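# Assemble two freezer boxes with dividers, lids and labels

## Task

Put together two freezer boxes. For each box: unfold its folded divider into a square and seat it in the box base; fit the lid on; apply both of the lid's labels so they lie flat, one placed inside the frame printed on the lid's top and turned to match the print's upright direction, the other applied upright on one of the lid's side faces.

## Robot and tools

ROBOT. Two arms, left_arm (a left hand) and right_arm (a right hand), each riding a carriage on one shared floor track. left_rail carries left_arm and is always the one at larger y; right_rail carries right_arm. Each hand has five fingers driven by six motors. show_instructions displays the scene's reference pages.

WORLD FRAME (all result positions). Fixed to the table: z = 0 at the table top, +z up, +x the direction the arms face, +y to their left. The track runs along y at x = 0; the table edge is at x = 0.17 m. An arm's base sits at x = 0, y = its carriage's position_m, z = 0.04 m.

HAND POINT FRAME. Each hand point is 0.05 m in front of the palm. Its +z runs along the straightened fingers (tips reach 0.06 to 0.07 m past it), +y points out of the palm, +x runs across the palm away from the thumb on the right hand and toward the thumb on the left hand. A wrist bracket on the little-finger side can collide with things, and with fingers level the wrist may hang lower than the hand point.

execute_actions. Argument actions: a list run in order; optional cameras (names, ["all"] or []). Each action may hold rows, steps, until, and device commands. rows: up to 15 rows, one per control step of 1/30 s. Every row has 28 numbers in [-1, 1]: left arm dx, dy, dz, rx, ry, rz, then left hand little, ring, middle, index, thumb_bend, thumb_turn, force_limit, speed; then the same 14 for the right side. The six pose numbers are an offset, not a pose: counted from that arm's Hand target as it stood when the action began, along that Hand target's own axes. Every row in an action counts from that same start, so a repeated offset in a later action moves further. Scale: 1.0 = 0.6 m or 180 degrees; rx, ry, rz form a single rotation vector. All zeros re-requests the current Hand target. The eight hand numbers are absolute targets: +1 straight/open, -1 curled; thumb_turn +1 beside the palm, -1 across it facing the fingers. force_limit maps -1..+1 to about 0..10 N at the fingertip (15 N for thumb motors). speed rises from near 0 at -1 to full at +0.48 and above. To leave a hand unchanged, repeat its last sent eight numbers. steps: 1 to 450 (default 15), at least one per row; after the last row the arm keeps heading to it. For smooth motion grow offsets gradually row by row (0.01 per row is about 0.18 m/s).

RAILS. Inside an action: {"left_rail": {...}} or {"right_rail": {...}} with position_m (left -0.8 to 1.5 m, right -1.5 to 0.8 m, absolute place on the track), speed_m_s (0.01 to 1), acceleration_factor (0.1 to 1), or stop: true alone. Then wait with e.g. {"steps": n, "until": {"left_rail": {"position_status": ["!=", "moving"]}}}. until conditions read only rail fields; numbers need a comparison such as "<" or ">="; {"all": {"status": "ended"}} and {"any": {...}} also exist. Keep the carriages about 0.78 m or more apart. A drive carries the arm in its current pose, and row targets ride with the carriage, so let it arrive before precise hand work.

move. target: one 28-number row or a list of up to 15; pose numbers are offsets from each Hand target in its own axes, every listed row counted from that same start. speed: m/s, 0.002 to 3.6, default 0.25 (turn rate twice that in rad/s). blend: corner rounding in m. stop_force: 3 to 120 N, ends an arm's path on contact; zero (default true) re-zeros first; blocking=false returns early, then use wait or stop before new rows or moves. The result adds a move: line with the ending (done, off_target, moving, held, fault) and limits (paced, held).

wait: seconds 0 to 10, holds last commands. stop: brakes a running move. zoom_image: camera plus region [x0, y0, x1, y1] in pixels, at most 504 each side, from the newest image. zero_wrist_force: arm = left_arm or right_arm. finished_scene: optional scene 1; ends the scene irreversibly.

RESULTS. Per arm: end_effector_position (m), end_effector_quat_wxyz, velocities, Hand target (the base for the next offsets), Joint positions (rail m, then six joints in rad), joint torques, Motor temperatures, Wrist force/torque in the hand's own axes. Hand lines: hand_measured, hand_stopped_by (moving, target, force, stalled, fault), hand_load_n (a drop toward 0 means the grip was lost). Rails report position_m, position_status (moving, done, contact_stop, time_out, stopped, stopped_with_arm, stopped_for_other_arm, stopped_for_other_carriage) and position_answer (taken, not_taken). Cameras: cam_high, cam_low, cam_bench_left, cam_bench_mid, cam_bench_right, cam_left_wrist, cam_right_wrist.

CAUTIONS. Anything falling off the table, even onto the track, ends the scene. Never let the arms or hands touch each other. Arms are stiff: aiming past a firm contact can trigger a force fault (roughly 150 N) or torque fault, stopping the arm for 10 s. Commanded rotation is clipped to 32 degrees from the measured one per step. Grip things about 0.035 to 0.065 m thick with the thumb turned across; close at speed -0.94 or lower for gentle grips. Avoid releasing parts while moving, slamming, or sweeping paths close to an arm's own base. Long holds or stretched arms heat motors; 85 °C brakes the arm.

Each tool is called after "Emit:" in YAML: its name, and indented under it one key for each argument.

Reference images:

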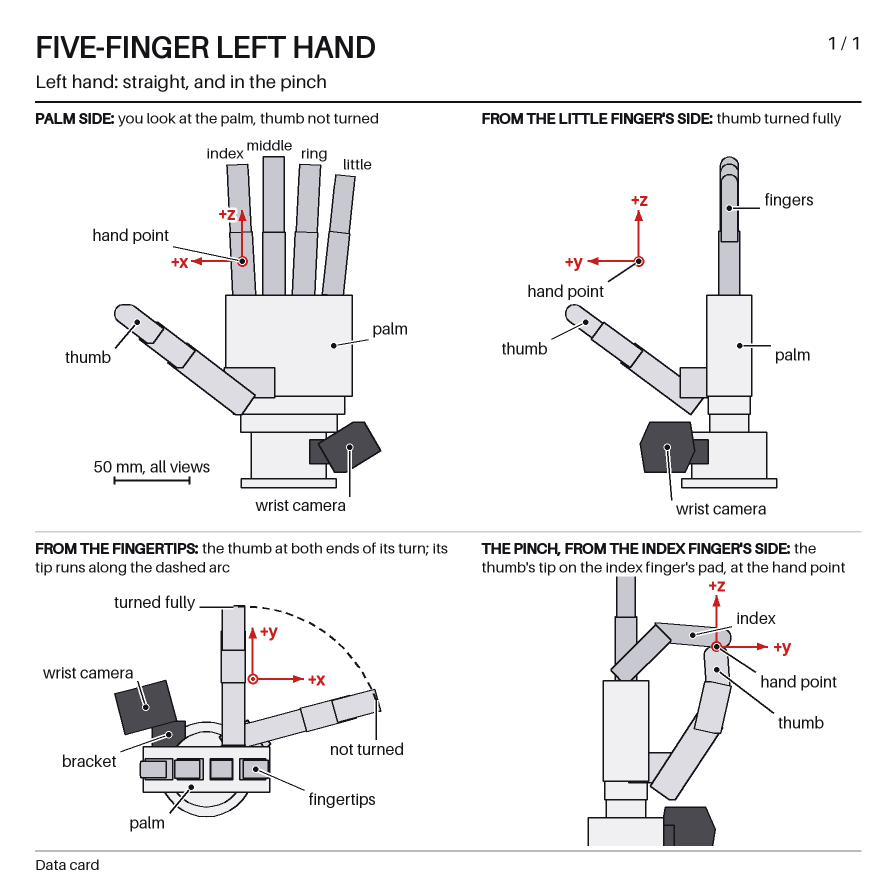

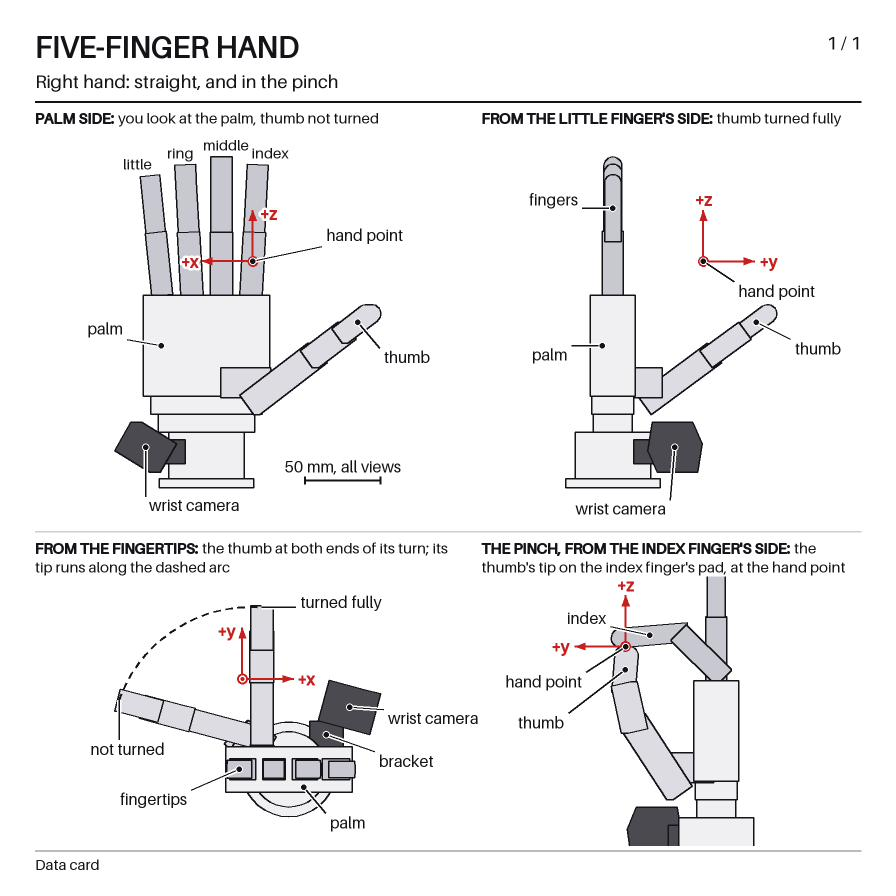

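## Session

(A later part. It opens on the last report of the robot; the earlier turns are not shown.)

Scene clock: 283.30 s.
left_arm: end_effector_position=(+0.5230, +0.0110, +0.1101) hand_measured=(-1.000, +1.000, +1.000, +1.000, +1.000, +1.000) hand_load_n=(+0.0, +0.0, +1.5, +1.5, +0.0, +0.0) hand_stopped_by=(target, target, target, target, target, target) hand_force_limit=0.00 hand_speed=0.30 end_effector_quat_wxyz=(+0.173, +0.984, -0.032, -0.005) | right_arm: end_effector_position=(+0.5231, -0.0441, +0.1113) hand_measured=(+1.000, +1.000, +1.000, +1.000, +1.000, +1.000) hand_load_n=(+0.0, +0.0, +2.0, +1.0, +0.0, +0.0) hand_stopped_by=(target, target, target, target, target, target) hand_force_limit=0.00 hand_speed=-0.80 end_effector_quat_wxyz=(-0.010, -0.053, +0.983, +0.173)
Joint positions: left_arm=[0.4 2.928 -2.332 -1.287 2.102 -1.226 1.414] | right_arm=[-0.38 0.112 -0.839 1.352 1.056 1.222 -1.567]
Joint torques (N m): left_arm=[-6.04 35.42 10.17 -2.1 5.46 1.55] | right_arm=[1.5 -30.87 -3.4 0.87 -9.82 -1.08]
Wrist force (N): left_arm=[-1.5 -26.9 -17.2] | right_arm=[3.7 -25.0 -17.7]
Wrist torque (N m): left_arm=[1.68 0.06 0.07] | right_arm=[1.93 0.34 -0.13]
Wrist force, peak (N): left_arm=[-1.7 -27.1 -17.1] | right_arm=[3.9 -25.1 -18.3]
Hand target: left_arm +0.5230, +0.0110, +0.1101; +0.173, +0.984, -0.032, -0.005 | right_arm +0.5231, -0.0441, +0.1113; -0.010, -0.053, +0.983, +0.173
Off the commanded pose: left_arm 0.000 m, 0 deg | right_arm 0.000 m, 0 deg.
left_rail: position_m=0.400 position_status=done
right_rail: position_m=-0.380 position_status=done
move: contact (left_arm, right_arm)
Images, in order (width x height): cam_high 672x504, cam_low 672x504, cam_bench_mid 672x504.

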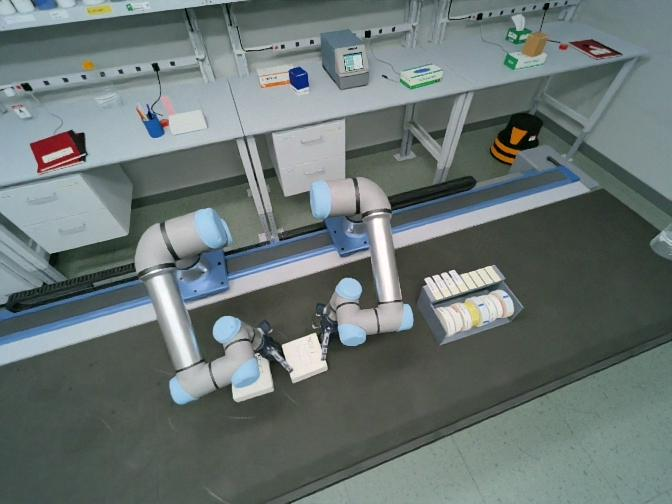

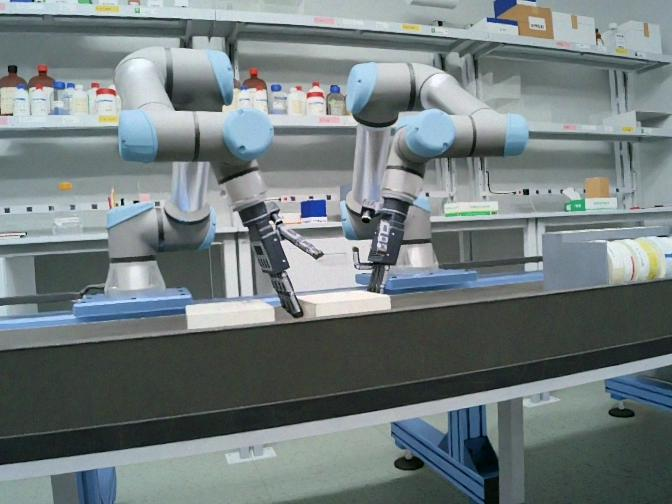

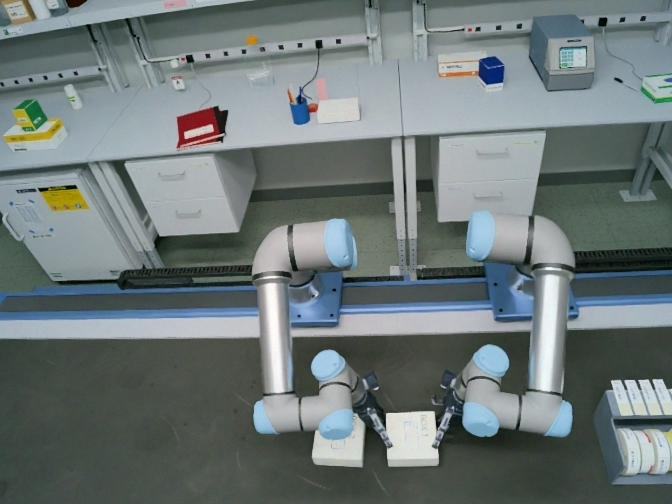

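Emit:
move:
  target:
    - [0,-0.0219,-0.008,0,0,0,-1,1,1,1,1,1,0,0.3,0,-0.0219,-0.008,0,0,0,1,1,1,1,1,1,0,-0.8]
    - [0,0.0636,-0.243,0,0,0,-1,1,1,1,1,1,0,0.3,0,0.0636,-0.243,0,0,0,1,1,1,1,1,1,0,-0.8]
    - [0,-0.0206,-0.3091,0,0,0,-1,1,1,1,1,1,0,0.3,0,-0.0206,-0.3091,0,0,0,1,1,1,1,1,1,0,-0.8]
  speed: [0.12,0.25,0.3]
  blend: [0,0.02,0]
  cameras: ["cam_low","cam_high","cam_bench_mid","cam_bench_left"]

Scene clock: 289.07 s.
left_arm: end_effector_position=(+0.5279, +0.0859, +0.2802) hand_measured=(-1.000, +1.000, +1.000, +1.000, +1.000, +1.000) hand_load_n=(+0.0, +0.0, +0.0, +0.0, +0.0, +0.0) hand_stopped_by=(target, target, target, target, target, target) hand_force_limit=0.00 hand_speed=0.30 end_effector_quat_wxyz=(+0.173, +0.984, -0.032, -0.005) | right_arm: end_effector_position=(+0.5313, -0.1188, +0.2814) hand_measured=(+1.000, +1.000, +1.000, +1.000, +1.000, +1.000) hand_load_n=(+0.0, +0.0, +0.0, +0.0, +0.0, +0.0) hand_stopped_by=(target, target, target, target, target, target) hand_force_limit=0.00 hand_speed=-0.80 end_effector_quat_wxyz=(-0.010, -0.053, +0.983, +0.173)
Joint positions: left_arm=[0.4 3.069 -2.143 -1.164 1.74 -1.222 1.564] | right_arm=[-0.38 -0.032 -1.01 1.194 1.438 1.225 -1.72]
Joint torques (N m): left_arm=[5.98 66.26 5.71 -5.08 2.23 1.5] | right_arm=[-7.74 -60.92 -39.92 5.26 1.62 -1.57]
Wrist force (N): left_arm=[-0.6 -0.4 -0.4] | right_arm=[0.2 0.2 -1.0]
Wrist torque (N m): left_arm=[-0.05 0.14 -0.16] | right_arm=[-0.01 -0.02 0.00]
Wrist force, peak (N): left_arm=[-1.7 -27.0 -17.2] | right_arm=[3.7 -25.2 -18.4]
Hand target: left_arm +0.5279, +0.0859, +0.2802; +0.173, +0.984, -0.032, -0.005 | right_arm +0.5313, -0.1188, +0.2814; -0.010, -0.053, +0.983, +0.173
Off the commanded pose: left_arm 0.000 m, 0 deg | right_arm 0.000 m, 0 deg.
left_rail: position_m=0.400 position_status=done
right_rail: position_m=-0.380 position_status=done
move: done
Images, in order (width x height): cam_high 672x504, cam_low 672x504, cam_bench_left 672x504, cam_bench_mid 672x504.

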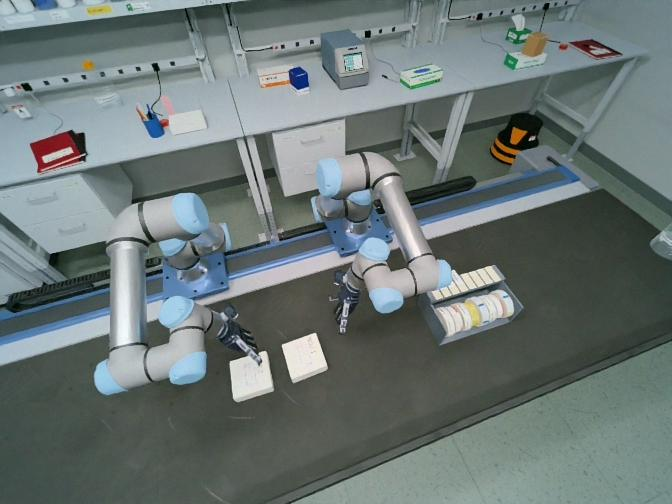

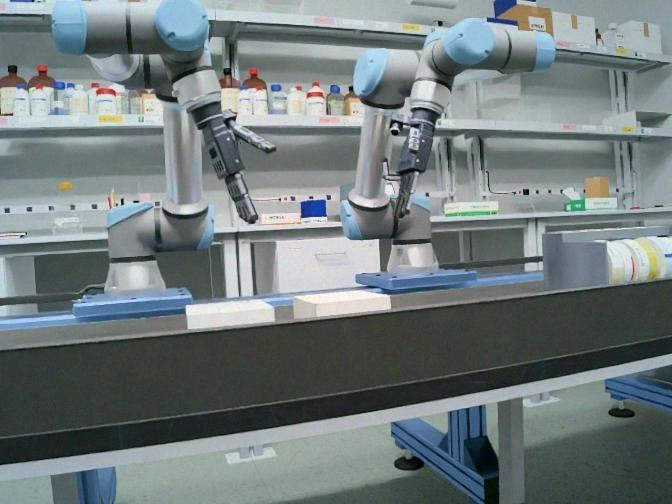

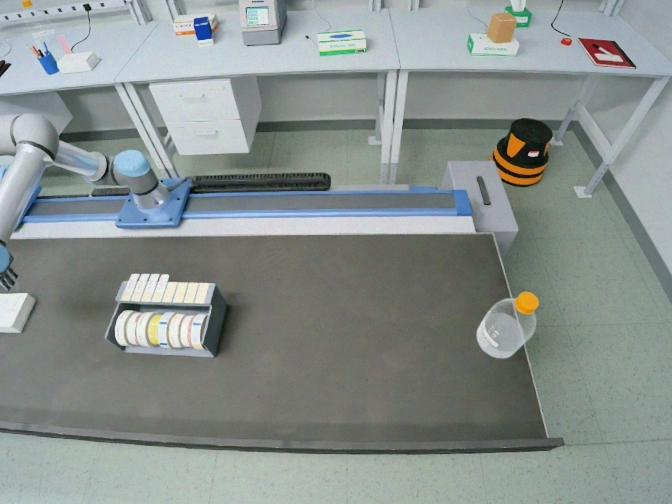

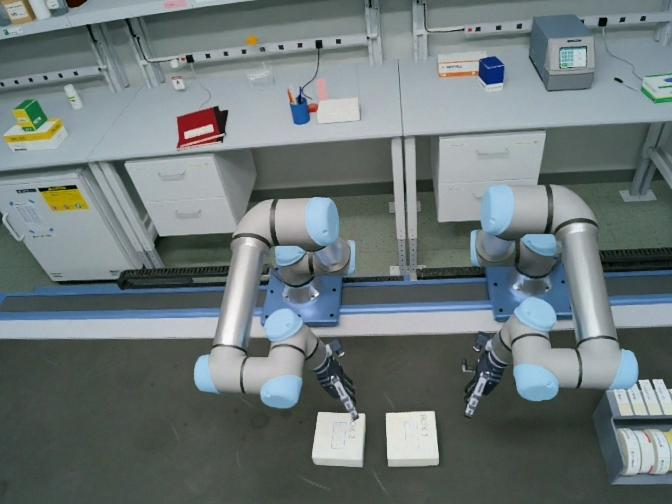

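Emit:
zoom_image:
  camera: "cam_bench_left"
  region: [95, 260, 235, 365]

Emit:
zoom_image:
  camera: "cam_low"
  region: [170, 270, 400, 345]

Emit:
zoom_image:
  camera: "cam_high"
  region: [410, 255, 530, 355]

Scaled by 3.600 from the camera's 672x504 image, which has a finer 960x720 frame.

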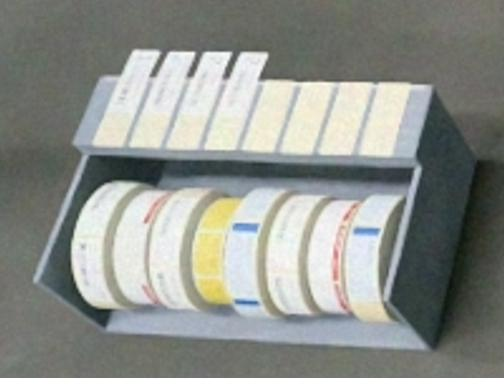

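Scaled by 2.191 from the camera's 672x504 image, which has a finer 960x720 frame.

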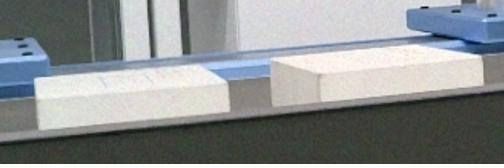

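Scaled by 4.200 from the camera's 672x504 image, which has a finer 960x720 frame.

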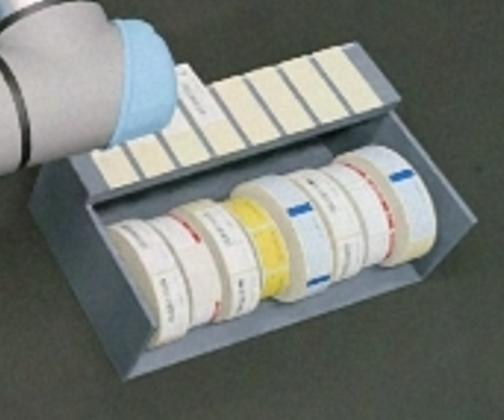

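Emit:
execute_actions:
  actions:
    - {"left_rail":{"position_m":1.2},"steps":12}
    - {"right_rail":{"position_m":0.33},"steps":180,"until":{"all":{"status":"ended"}}}

Emit:
move:
  target: [0,0,0,0,0,0,1,1,1,1,1,1,0,0.3,0.2552,0.1041,0.1088,0.0832,-0.0933,0.5283,-1,-1,0,0,0.5,-1,0,0.3]
  speed: 0.45
  cameras: ["cam_low","cam_high","cam_bench_left","cam_bench_mid","cam_right_wrist"]

Scene clock: 295.37 s.
left_arm: end_effector_position=(+0.5278, +0.8859, +0.2802) hand_measured=(-1.000, +1.000, +1.000, +1.000, +1.000, +1.000) hand_load_n=(+0.0, +0.0, +0.0, +0.0, +0.0, +0.0) hand_stopped_by=(target, target, target, target, target, target) hand_force_limit=0.00 hand_speed=0.30 end_effector_quat_wxyz=(+0.173, +0.984, -0.033, -0.005) | right_arm: end_effector_position=(+0.5313, +0.5914, +0.2814) hand_measured=(+1.000, +1.000, +1.000, +1.000, +1.000, +1.000) hand_load_n=(+0.0, +0.0, +0.0, +0.0, +0.0, +0.0) hand_stopped_by=(target, target, target, target, target, target) hand_force_limit=0.00 hand_speed=-0.80 end_effector_quat_wxyz=(-0.010, -0.053, +0.983, +0.173)
Joint positions: left_arm=[1.2 3.069 -2.143 -1.164 1.74 -1.222 1.564] | right_arm=[0.33 -0.032 -1.01 1.194 1.438 1.225 -1.72]
Joint torques (N m): left_arm=[-4.27 47.05 14.18 -1.33 0.4 1.23] | right_arm=[-8.64 -55.26 -33.53 3.46 -1.21 -1.27]
Wrist force (N): left_arm=[-0.5 -0.3 -0.4] | right_arm=[0.0 0.4 -0.9]
Wrist torque (N m): left_arm=[-0.03 0.12 -0.15] | right_arm=[0.02 0.03 -0.01]
Wrist force, peak (N): left_arm=[-0.1 -3.1 -1.3] | right_arm=[0.5 2.7 0.3]
Hand target: left_arm +0.5279, +0.8859, +0.2802; +0.173, +0.984, -0.032, -0.005 | right_arm +0.5313, +0.5913, +0.2814; -0.010, -0.053, +0.983, +0.173
Off the commanded pose: left_arm 0.000 m, 0 deg | right_arm 0.000 m, 0 deg.
left_rail: position_m=1.200 position_status=done
right_rail: position_m=0.330 position_status=done

Scene clock: 298.00 s.
left_arm: end_effector_position=(+0.5279, +0.8859, +0.2802) hand_measured=(+1.000, +1.000, +1.000, +1.000, +1.000, +1.000) hand_load_n=(+0.0, +0.0, +0.0, +0.0, +0.0, +0.0) hand_stopped_by=(target, target, target, target, target, target) hand_force_limit=0.00 hand_speed=0.30 end_effector_quat_wxyz=(+0.173, +0.984, -0.032, -0.005) | right_arm: end_effector_position=(+0.3703, +0.6554, +0.2415) hand_measured=(-1.000, -1.000, +0.000, +0.000, +0.500, -1.000) hand_load_n=(+0.0, +0.0, +0.0, +0.0, +0.0, +0.0) hand_stopped_by=(target, target, target, target, target, target) hand_force_limit=0.00 hand_speed=0.30 end_effector_quat_wxyz=(+0.000, +0.707, +0.707, +0.000)
Joint positions: left_arm=[1.2 3.069 -2.143 -1.164 1.74 -1.222 1.564] | right_arm=[0.33 0.568 -1.152 1.407 1.315 1.571 0.568]
Joint torques (N m): left_arm=[6.58 26.89 20.57 0.4 1.78 1.34] | right_arm=[12.94 -23.1 -38.62 4.76 2.23 1.46]
Wrist force (N): left_arm=[-0.4 -0.4 -0.4] | right_arm=[0.2 -0.2 -0.8]
Wrist torque (N m): left_arm=[-0.04 0.12 -0.15] | right_arm=[0.04 -0.01 -0.17]
Wrist force, peak (N): left_arm=[-0.7 -0.6 -0.5] | right_arm=[-1.2 -3.3 -2.0]
Hand target: left_arm +0.5279, +0.8859, +0.2802; +0.173, +0.984, -0.032, -0.005 | right_arm +0.3703, +0.6554, +0.2414; +0.000, +0.707, +0.707, +0.000
Off the commanded pose: left_arm 0.000 m, 0 deg | right_arm 0.000 m, 0 deg.
left_rail: position_m=1.200 position_status=done
right_rail: position_m=0.330 position_status=done
move: done
camera_calibration:
cam_right_wrist: T_world_to_cam=[[0.967273, 0.252597, -0.0240535, -0.51269], [0.222341, -0.798084, 0.560024, 0.297731], [0.122264, -0.547044, -0.828127, 0.622848], [0, 0, 0, 1]] pos_world=[0.353562, 0.707843, 0.336729]
Images, in order (width x height): cam_high 672x504, cam_low 672x504, cam_bench_left 672x504, cam_bench_mid 672x504, cam_right_wrist 616x616.

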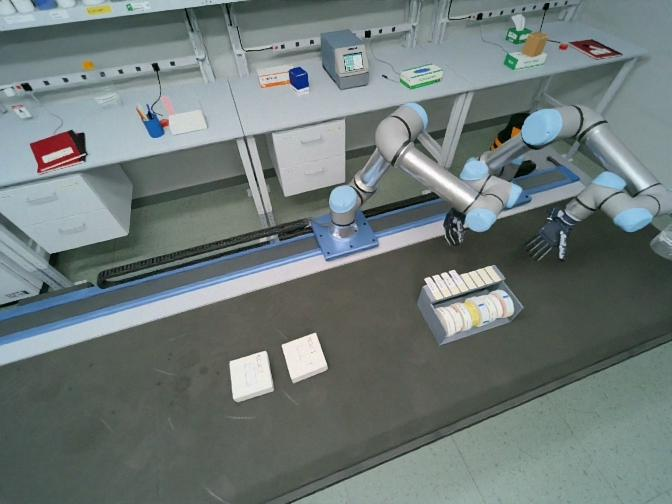

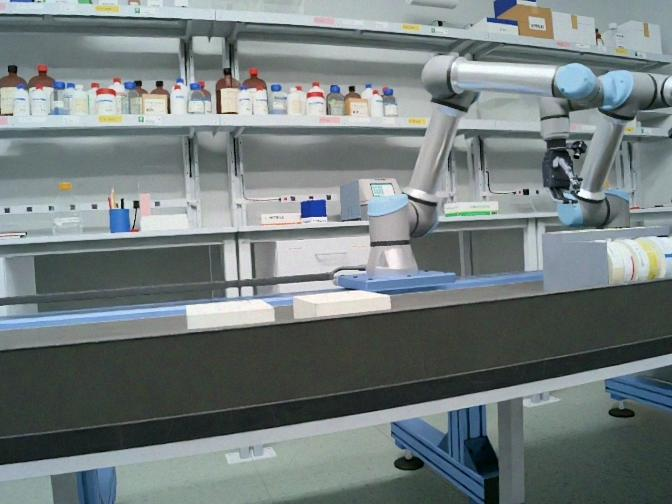

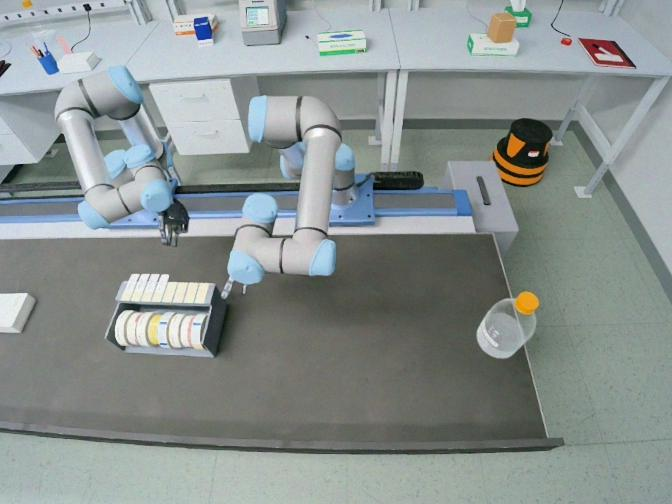

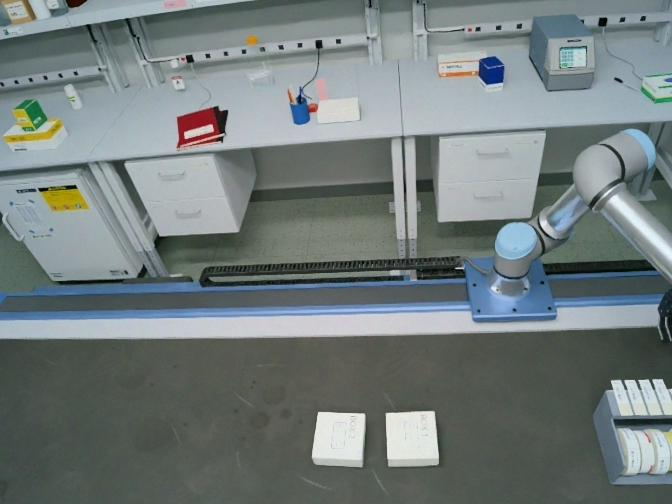

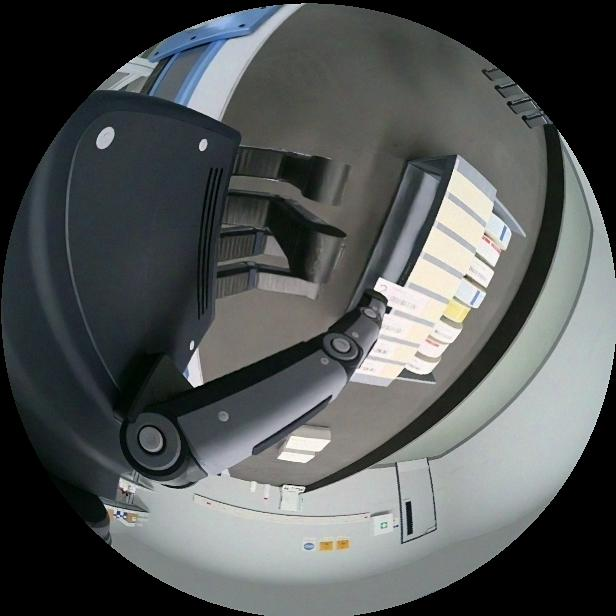

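Emit:
zoom_image:
  camera: "cam_right_wrist"
  region: [200, 130, 540, 420]

Emit:
zoom_image:
  camera: "cam_bench_left"
  region: [95, 180, 235, 370]

Emit:
zoom_image:
  camera: "cam_high"
  region: [410, 190, 530, 350]

Emit:
zoom_image:
  camera: "cam_bench_mid"
  region: [590, 280, 672, 500]

Emit:
zoom_image:
  camera: "cam_low"
  region: [500, 120, 672, 300]

Scaled by 1.482 from the camera's 616x616 image, which has a finer 880x880 frame.

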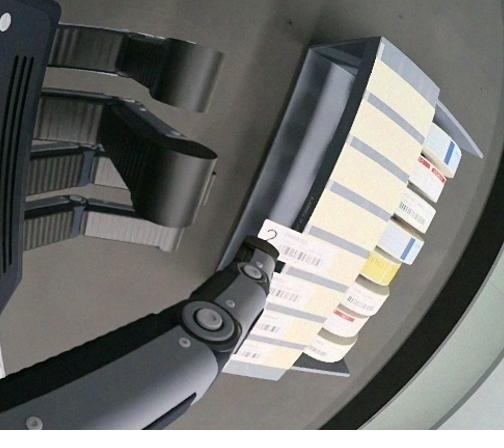

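Scaled by 2.653 from the camera's 672x504 image, which has a finer 960x720 frame.

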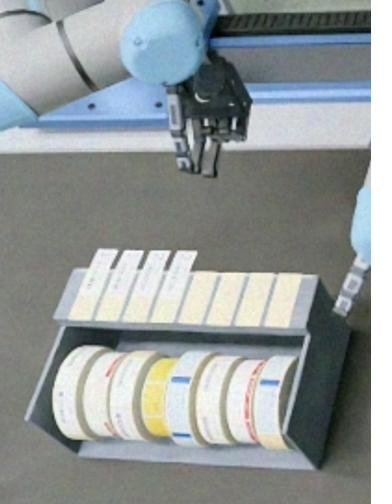

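Scaled by 3.150 from the camera's 672x504 image, which has a finer 960x720 frame.

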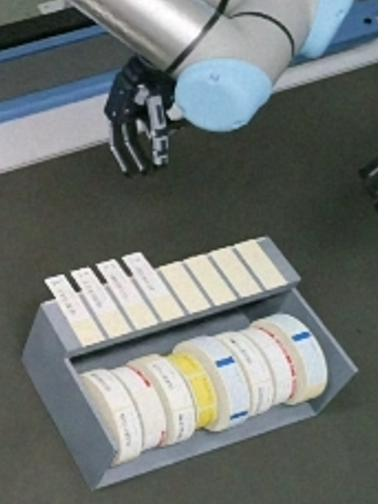

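Scaled by 2.291 from the camera's 672x504 image, which has a finer 960x720 frame.

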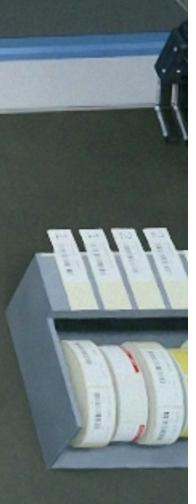

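Scaled by 2.800 from the camera's 672x504 image, which has a finer 960x720 frame.

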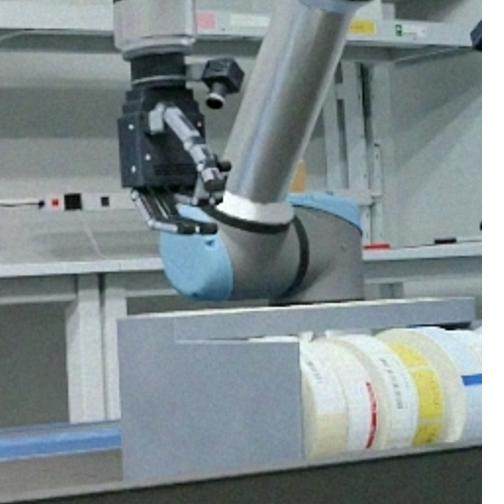

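Emit:
move:
  target: [0,0,0,0,0,0,1,1,1,1,1,1,0,0.3,-0.0557,0.0495,0.1808,0,0,0,-1,-1,0,0,0.5,-1,0,0.3]
  speed: 0.25
  cameras: ["cam_low","cam_high","cam_bench_left","cam_bench_mid","cam_right_wrist"]

Emit:
zoom_image:
  camera: "cam_right_wrist"
  region: [200, 150, 500, 420]

Emit:
zoom_image:
  camera: "cam_bench_left"
  region: [115, 220, 225, 320]

Emit:
zoom_image:
  camera: "cam_high"
  region: [420, 220, 510, 310]

Emit:
zoom_image:
  camera: "cam_low"
  region: [530, 180, 650, 260]

Scene clock: 302.53 s.
left_arm: end_effector_position=(+0.5279, +0.8859, +0.2802) hand_measured=(+1.000, +1.000, +1.000, +1.000, +1.000, +1.000) hand_load_n=(+0.0, +0.0, +0.0, +0.0, +0.0, +0.0) hand_stopped_by=(target, target, target, target, target, target) hand_force_limit=0.00 hand_speed=0.30 end_effector_quat_wxyz=(+0.173, +0.984, -0.032, -0.005) | right_arm: end_effector_position=(+0.4001, +0.6220, +0.1330) hand_measured=(-1.000, -1.000, +0.000, +0.000, +0.500, -1.000) hand_load_n=(+0.0, +0.0, +0.0, +0.0, +0.0, +0.0) hand_stopped_by=(target, target, target, target, target, target) hand_force_limit=0.00 hand_speed=0.30 end_effector_quat_wxyz=(+0.000, +0.707, +0.707, +0.000)
Joint positions: left_arm=[1.2 3.069 -2.143 -1.164 1.74 -1.222 1.564] | right_arm=[0.33 0.471 -1.064 1.572 1.062 1.571 0.471]
Joint torques (N m): left_arm=[4.55 27.39 25.24 0.43 1.79 1.01] | right_arm=[-9.29 -22.66 1.37 1.19 -2.03 -1.14]
Wrist force (N): left_arm=[-0.7 -0.4 -0.1] | right_arm=[0.4 -0.2 -0.8]
Wrist torque (N m): left_arm=[-0.06 0.16 -0.16] | right_arm=[0.05 -0.03 -0.02]
Wrist force, peak (N): left_arm=[-0.7 -0.5 -0.3] | right_arm=[2.2 -3.9 -1.0]
Hand target: left_arm +0.5279, +0.8859, +0.2802; +0.173, +0.984, -0.032, -0.005 | right_arm +0.4001, +0.6220, +0.1330; +0.000, +0.707, +0.707, +0.000
Off the commanded pose: left_arm 0.000 m, 0 deg | right_arm 0.000 m, 0 deg.
left_rail: position_m=1.200 position_status=done
right_rail: position_m=0.330 position_status=done
move: done
camera_calibration:
cam_right_wrist: T_world_to_cam=[[0.967273, 0.252594, -0.0240518, -0.535685], [0.222338, -0.798084, 0.560024, 0.325157], [0.122264, -0.547044, -0.828127, 0.511164], [0, 0, 0, 1]] pos_world=[0.383362, 0.674443, 0.228329]
Images, in order (width x height): cam_high 672x504, cam_low 672x504, cam_bench_left 672x504, cam_bench_mid 672x504, cam_right_wrist 616x616.

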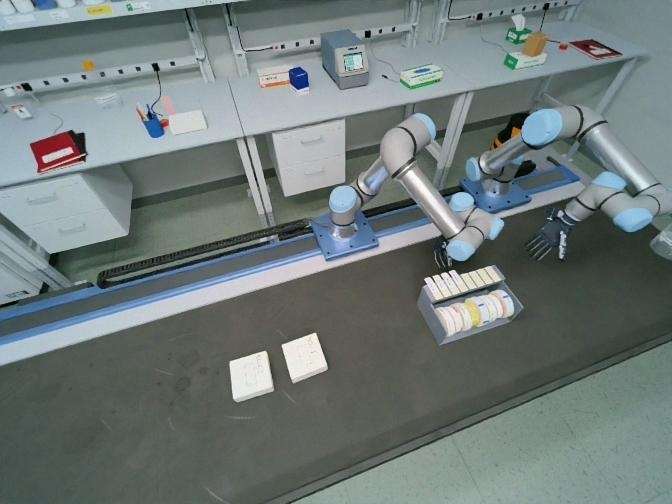

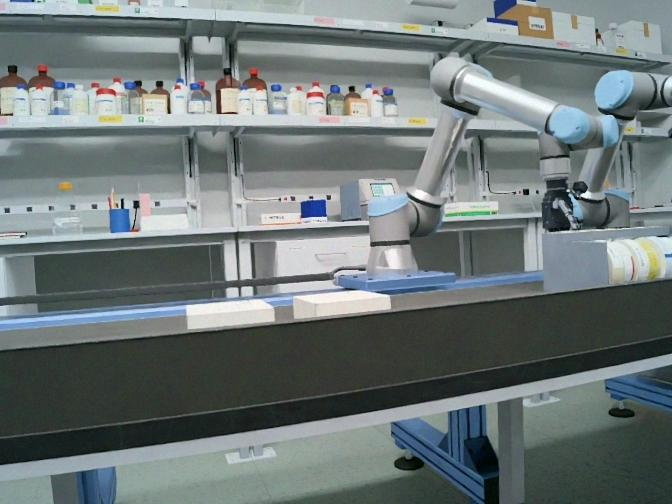

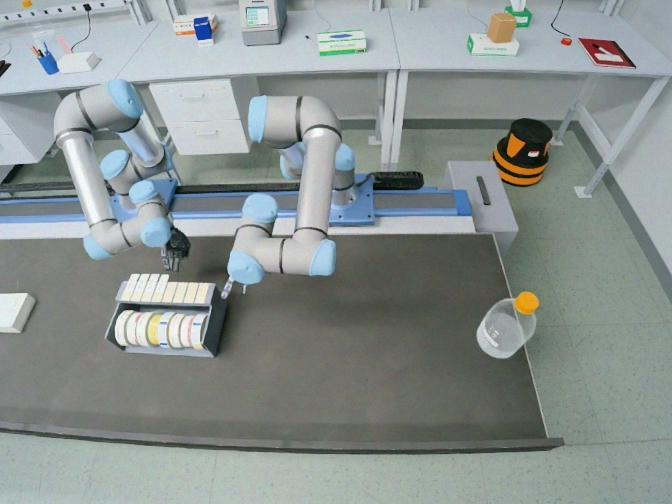

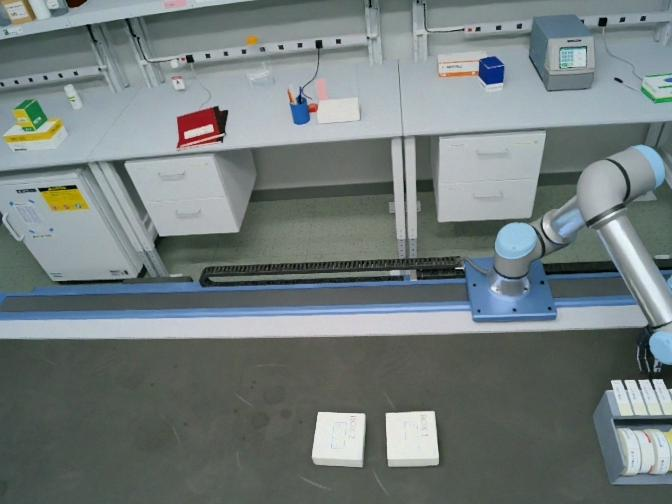

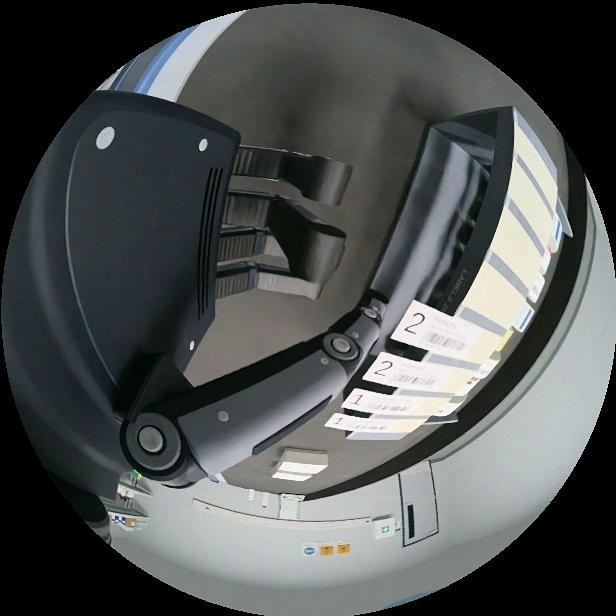

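Scaled by 1.680 from the camera's 616x616 image, which has a finer 880x880 frame.

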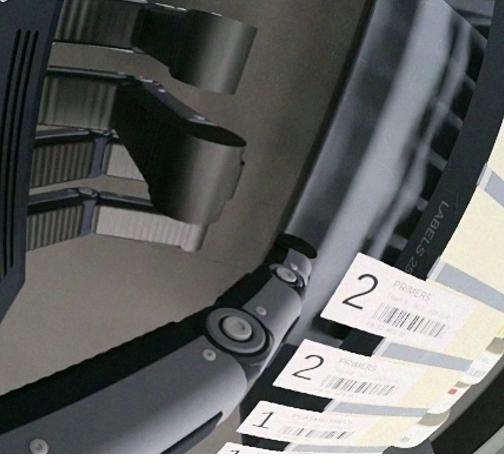

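Scaled by 4.582 from the camera's 672x504 image, which has a finer 960x720 frame.

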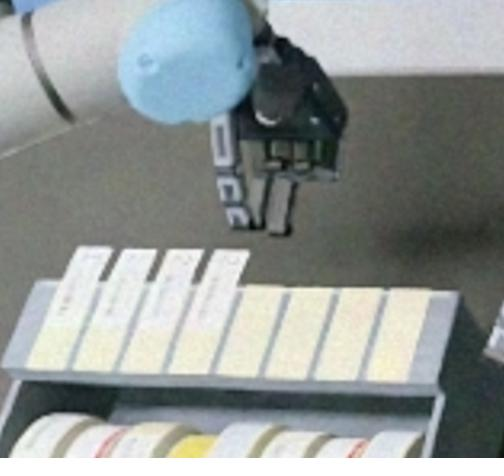

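Scaled by 5.600 from the camera's 672x504 image, which has a finer 960x720 frame.

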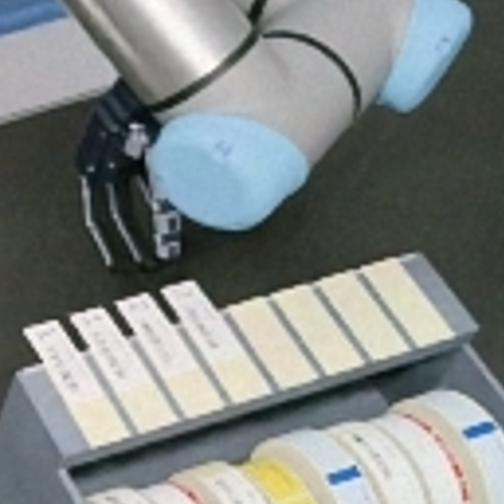

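Scaled by 4.200 from the camera's 672x504 image, which has a finer 960x720 frame.

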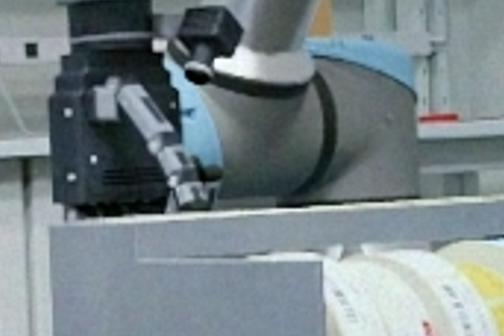

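Emit:
zoom_image:
  camera: "cam_high"
  region: [425, 240, 475, 290]

Emit:
zoom_image:
  camera: "cam_bench_left"
  region: [140, 240, 195, 295]

Emit:
zoom_image:
  camera: "cam_right_wrist"
  region: [330, 260, 460, 390]

Emit:
zoom_image:
  camera: "cam_bench_mid"
  region: [605, 330, 672, 400]

Scaled by 10.080 from the camera's 672x504 image, which has a finer 960x720 frame.

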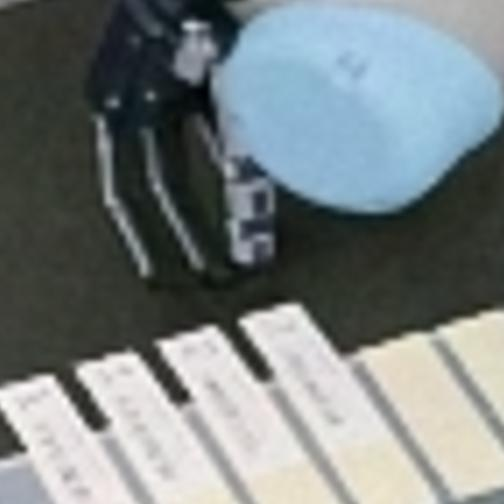

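Scaled by 9.164 from the camera's 672x504 image, which has a finer 960x720 frame.

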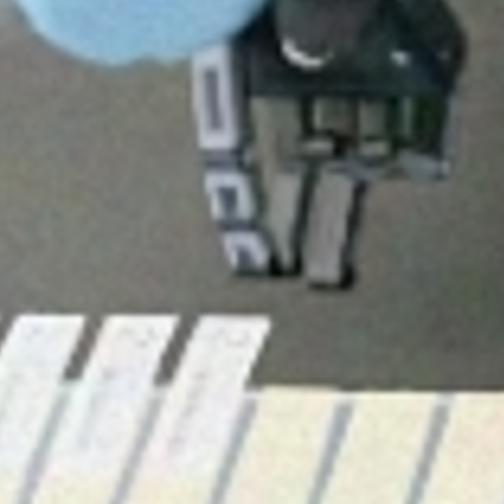

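Scaled by 3.877 from the camera's 616x616 image, which has a finer 880x880 frame.

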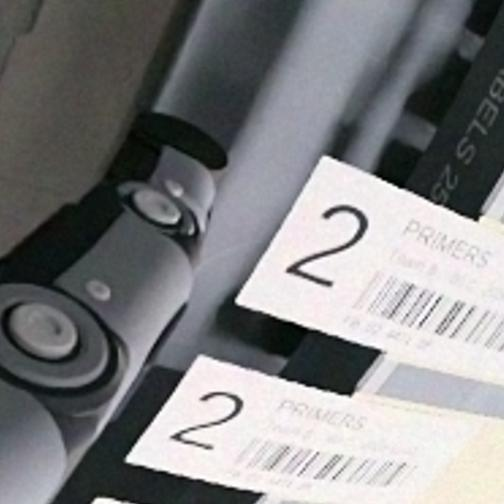

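Scaled by 7.200 from the camera's 672x504 image, which has a finer 960x720 frame.

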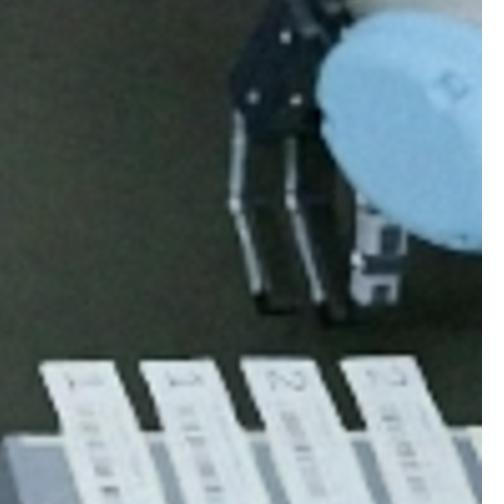

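Emit:
move:
  target:
    - [0,0,0,0,0,0,1,1,1,1,1,1,0,0.3,-0.005,0,-0.0017,0,0,0,-1,-1,0.15,0.15,0.8,-1,0,0.3]
    - [0,0,0,0,0,0,1,1,1,1,1,1,0,0.3,-0.005,0.0983,-0.0017,0,0,0,-1,-1,0.15,0.15,0.8,-1,0,0.3]
  speed: 0.12
  cameras: ["cam_low","cam_high","cam_bench_left","cam_bench_mid","cam_right_wrist"]

Emit:
zoom_image:
  camera: "cam_high"
  region: [430, 240, 490, 300]

Emit:
zoom_image:
  camera: "cam_bench_left"
  region: [140, 245, 195, 300]

Emit:
zoom_image:
  camera: "cam_right_wrist"
  region: [280, 220, 460, 400]

Emit:
zoom_image:
  camera: "cam_low"
  region: [540, 190, 620, 260]

Scene clock: 309.77 s.
left_arm: end_effector_position=(+0.5279, +0.8859, +0.2802) hand_measured=(+1.000, +1.000, +1.000, +1.000, +1.000, +1.000) hand_load_n=(-0.5, +0.0, +0.0, +0.0, +0.0, +0.0) hand_stopped_by=(target, target, target, target, target, target) hand_force_limit=0.00 hand_speed=0.30 end_effector_quat_wxyz=(+0.173, +0.984, -0.032, -0.005) | right_arm: end_effector_position=(+0.4590, +0.6190, +0.1340) hand_measured=(-1.000, -1.000, +0.150, +0.150, +0.800, -1.000) hand_load_n=(+0.5, +0.0, +0.0, +0.0, +0.0, +0.0) hand_stopped_by=(target, target, target, target, target, target) hand_force_limit=0.00 hand_speed=0.30 end_effector_quat_wxyz=(+0.000, +0.707, +0.707, +0.000)
Joint positions: left_arm=[1.2 3.069 -2.143 -1.164 1.74 -1.222 1.564] | right_arm=[0.33 0.412 -0.973 1.419 1.123 1.571 0.412]
Joint torques (N m): left_arm=[6.19 26.07 24.76 0.3 1.99 0.88] | right_arm=[-12.49 -26.96 -37.3 5.14 -1.81 -1.27]
Wrist force (N): left_arm=[-0.7 -0.3 -0.4] | right_arm=[0.0 -0.1 -0.9]
Wrist torque (N m): left_arm=[-0.02 0.16 -0.17] | right_arm=[0.07 0.01 -0.05]
Wrist force, peak (N): left_arm=[-0.8 -0.5 -0.5] | right_arm=[0.0 -1.3 -0.4]
Hand target: left_arm +0.5279, +0.8859, +0.2802; +0.173, +0.984, -0.032, -0.005 | right_arm +0.4591, +0.6190, +0.1340; +0.000, +0.707, +0.707, +0.000
Off the commanded pose: left_arm 0.000 m, 0 deg | right_arm 0.000 m, 0 deg.
left_rail: position_m=1.200 position_status=done
right_rail: position_m=0.330 position_status=done
move: done
camera_calibration:
cam_right_wrist: T_world_to_cam=[[0.967273, 0.252594, -0.0240518, -0.591875], [0.222338, -0.798084, 0.560024, 0.309107], [0.122264, -0.547044, -0.828127, 0.50315], [0, 0, 0, 1]] pos_world=[0.442262, 0.671443, 0.229329]
Images, in order (width x height): cam_high 672x504, cam_low 672x504, cam_bench_left 672x504, cam_bench_mid 672x504, cam_right_wrist 616x616.

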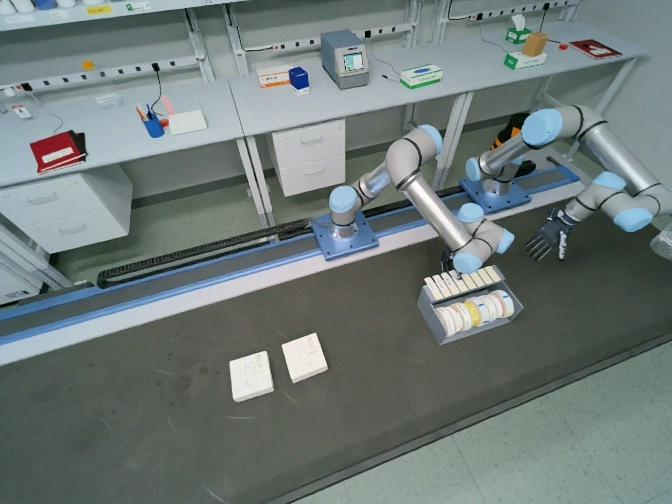

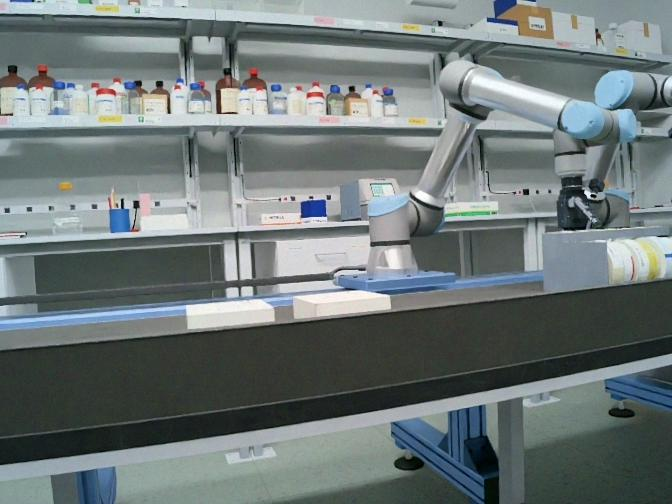

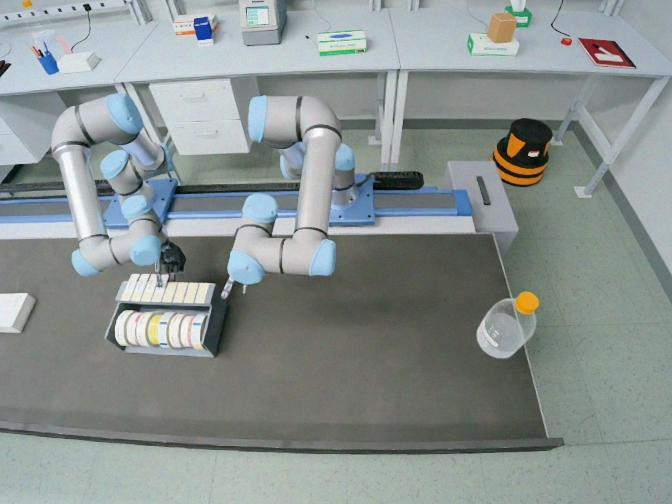

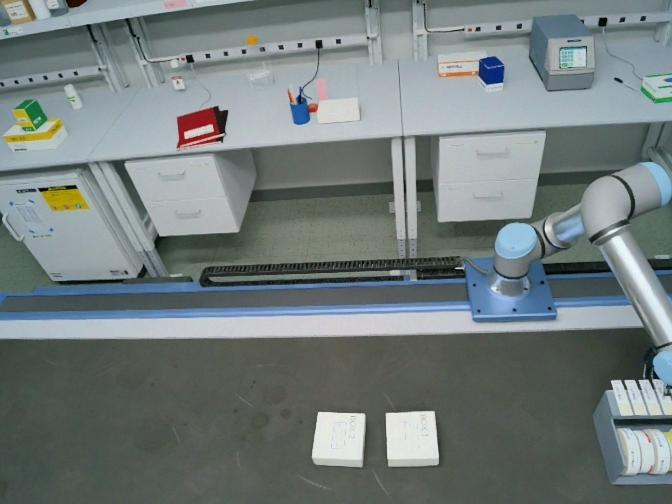

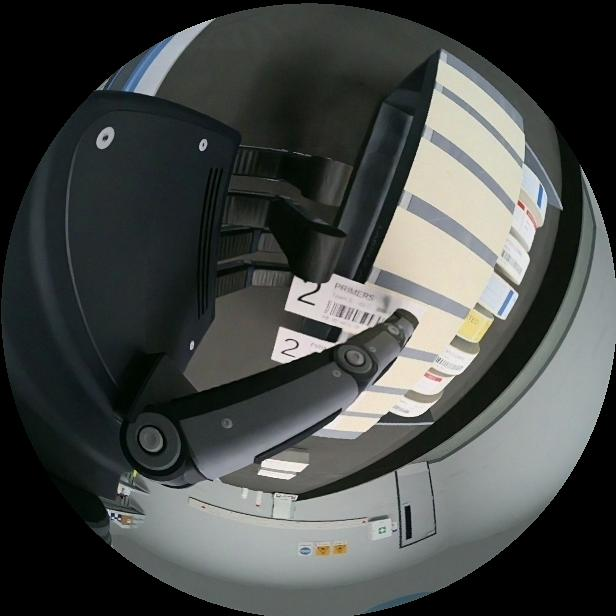

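Scaled by 8.400 from the camera's 672x504 image, which has a finer 960x720 frame.

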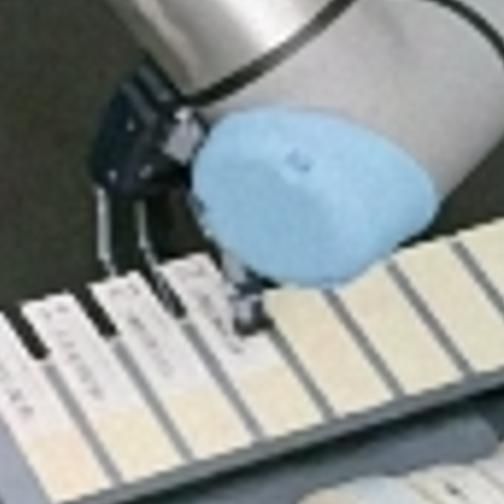

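Scaled by 9.164 from the camera's 672x504 image, which has a finer 960x720 frame.

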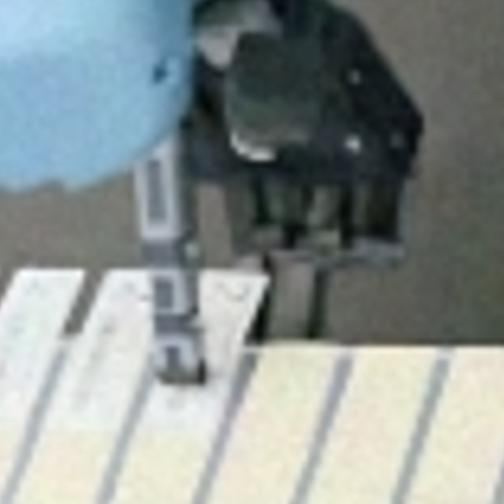

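Scaled by 2.800 from the camera's 616x616 image, which has a finer 880x880 frame.

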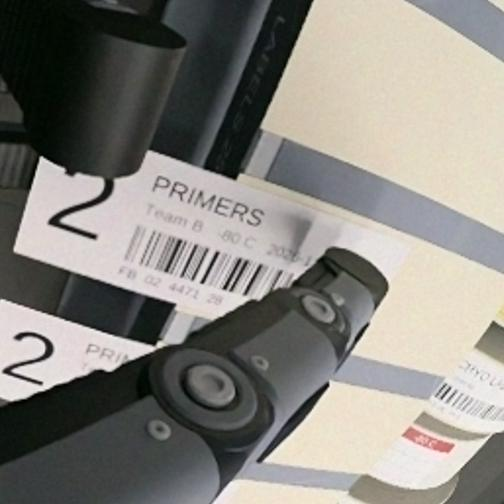

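Scaled by 6.300 from the camera's 672x504 image, which has a finer 960x720 frame.

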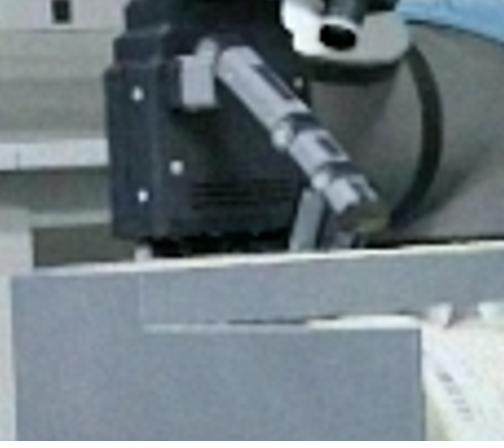

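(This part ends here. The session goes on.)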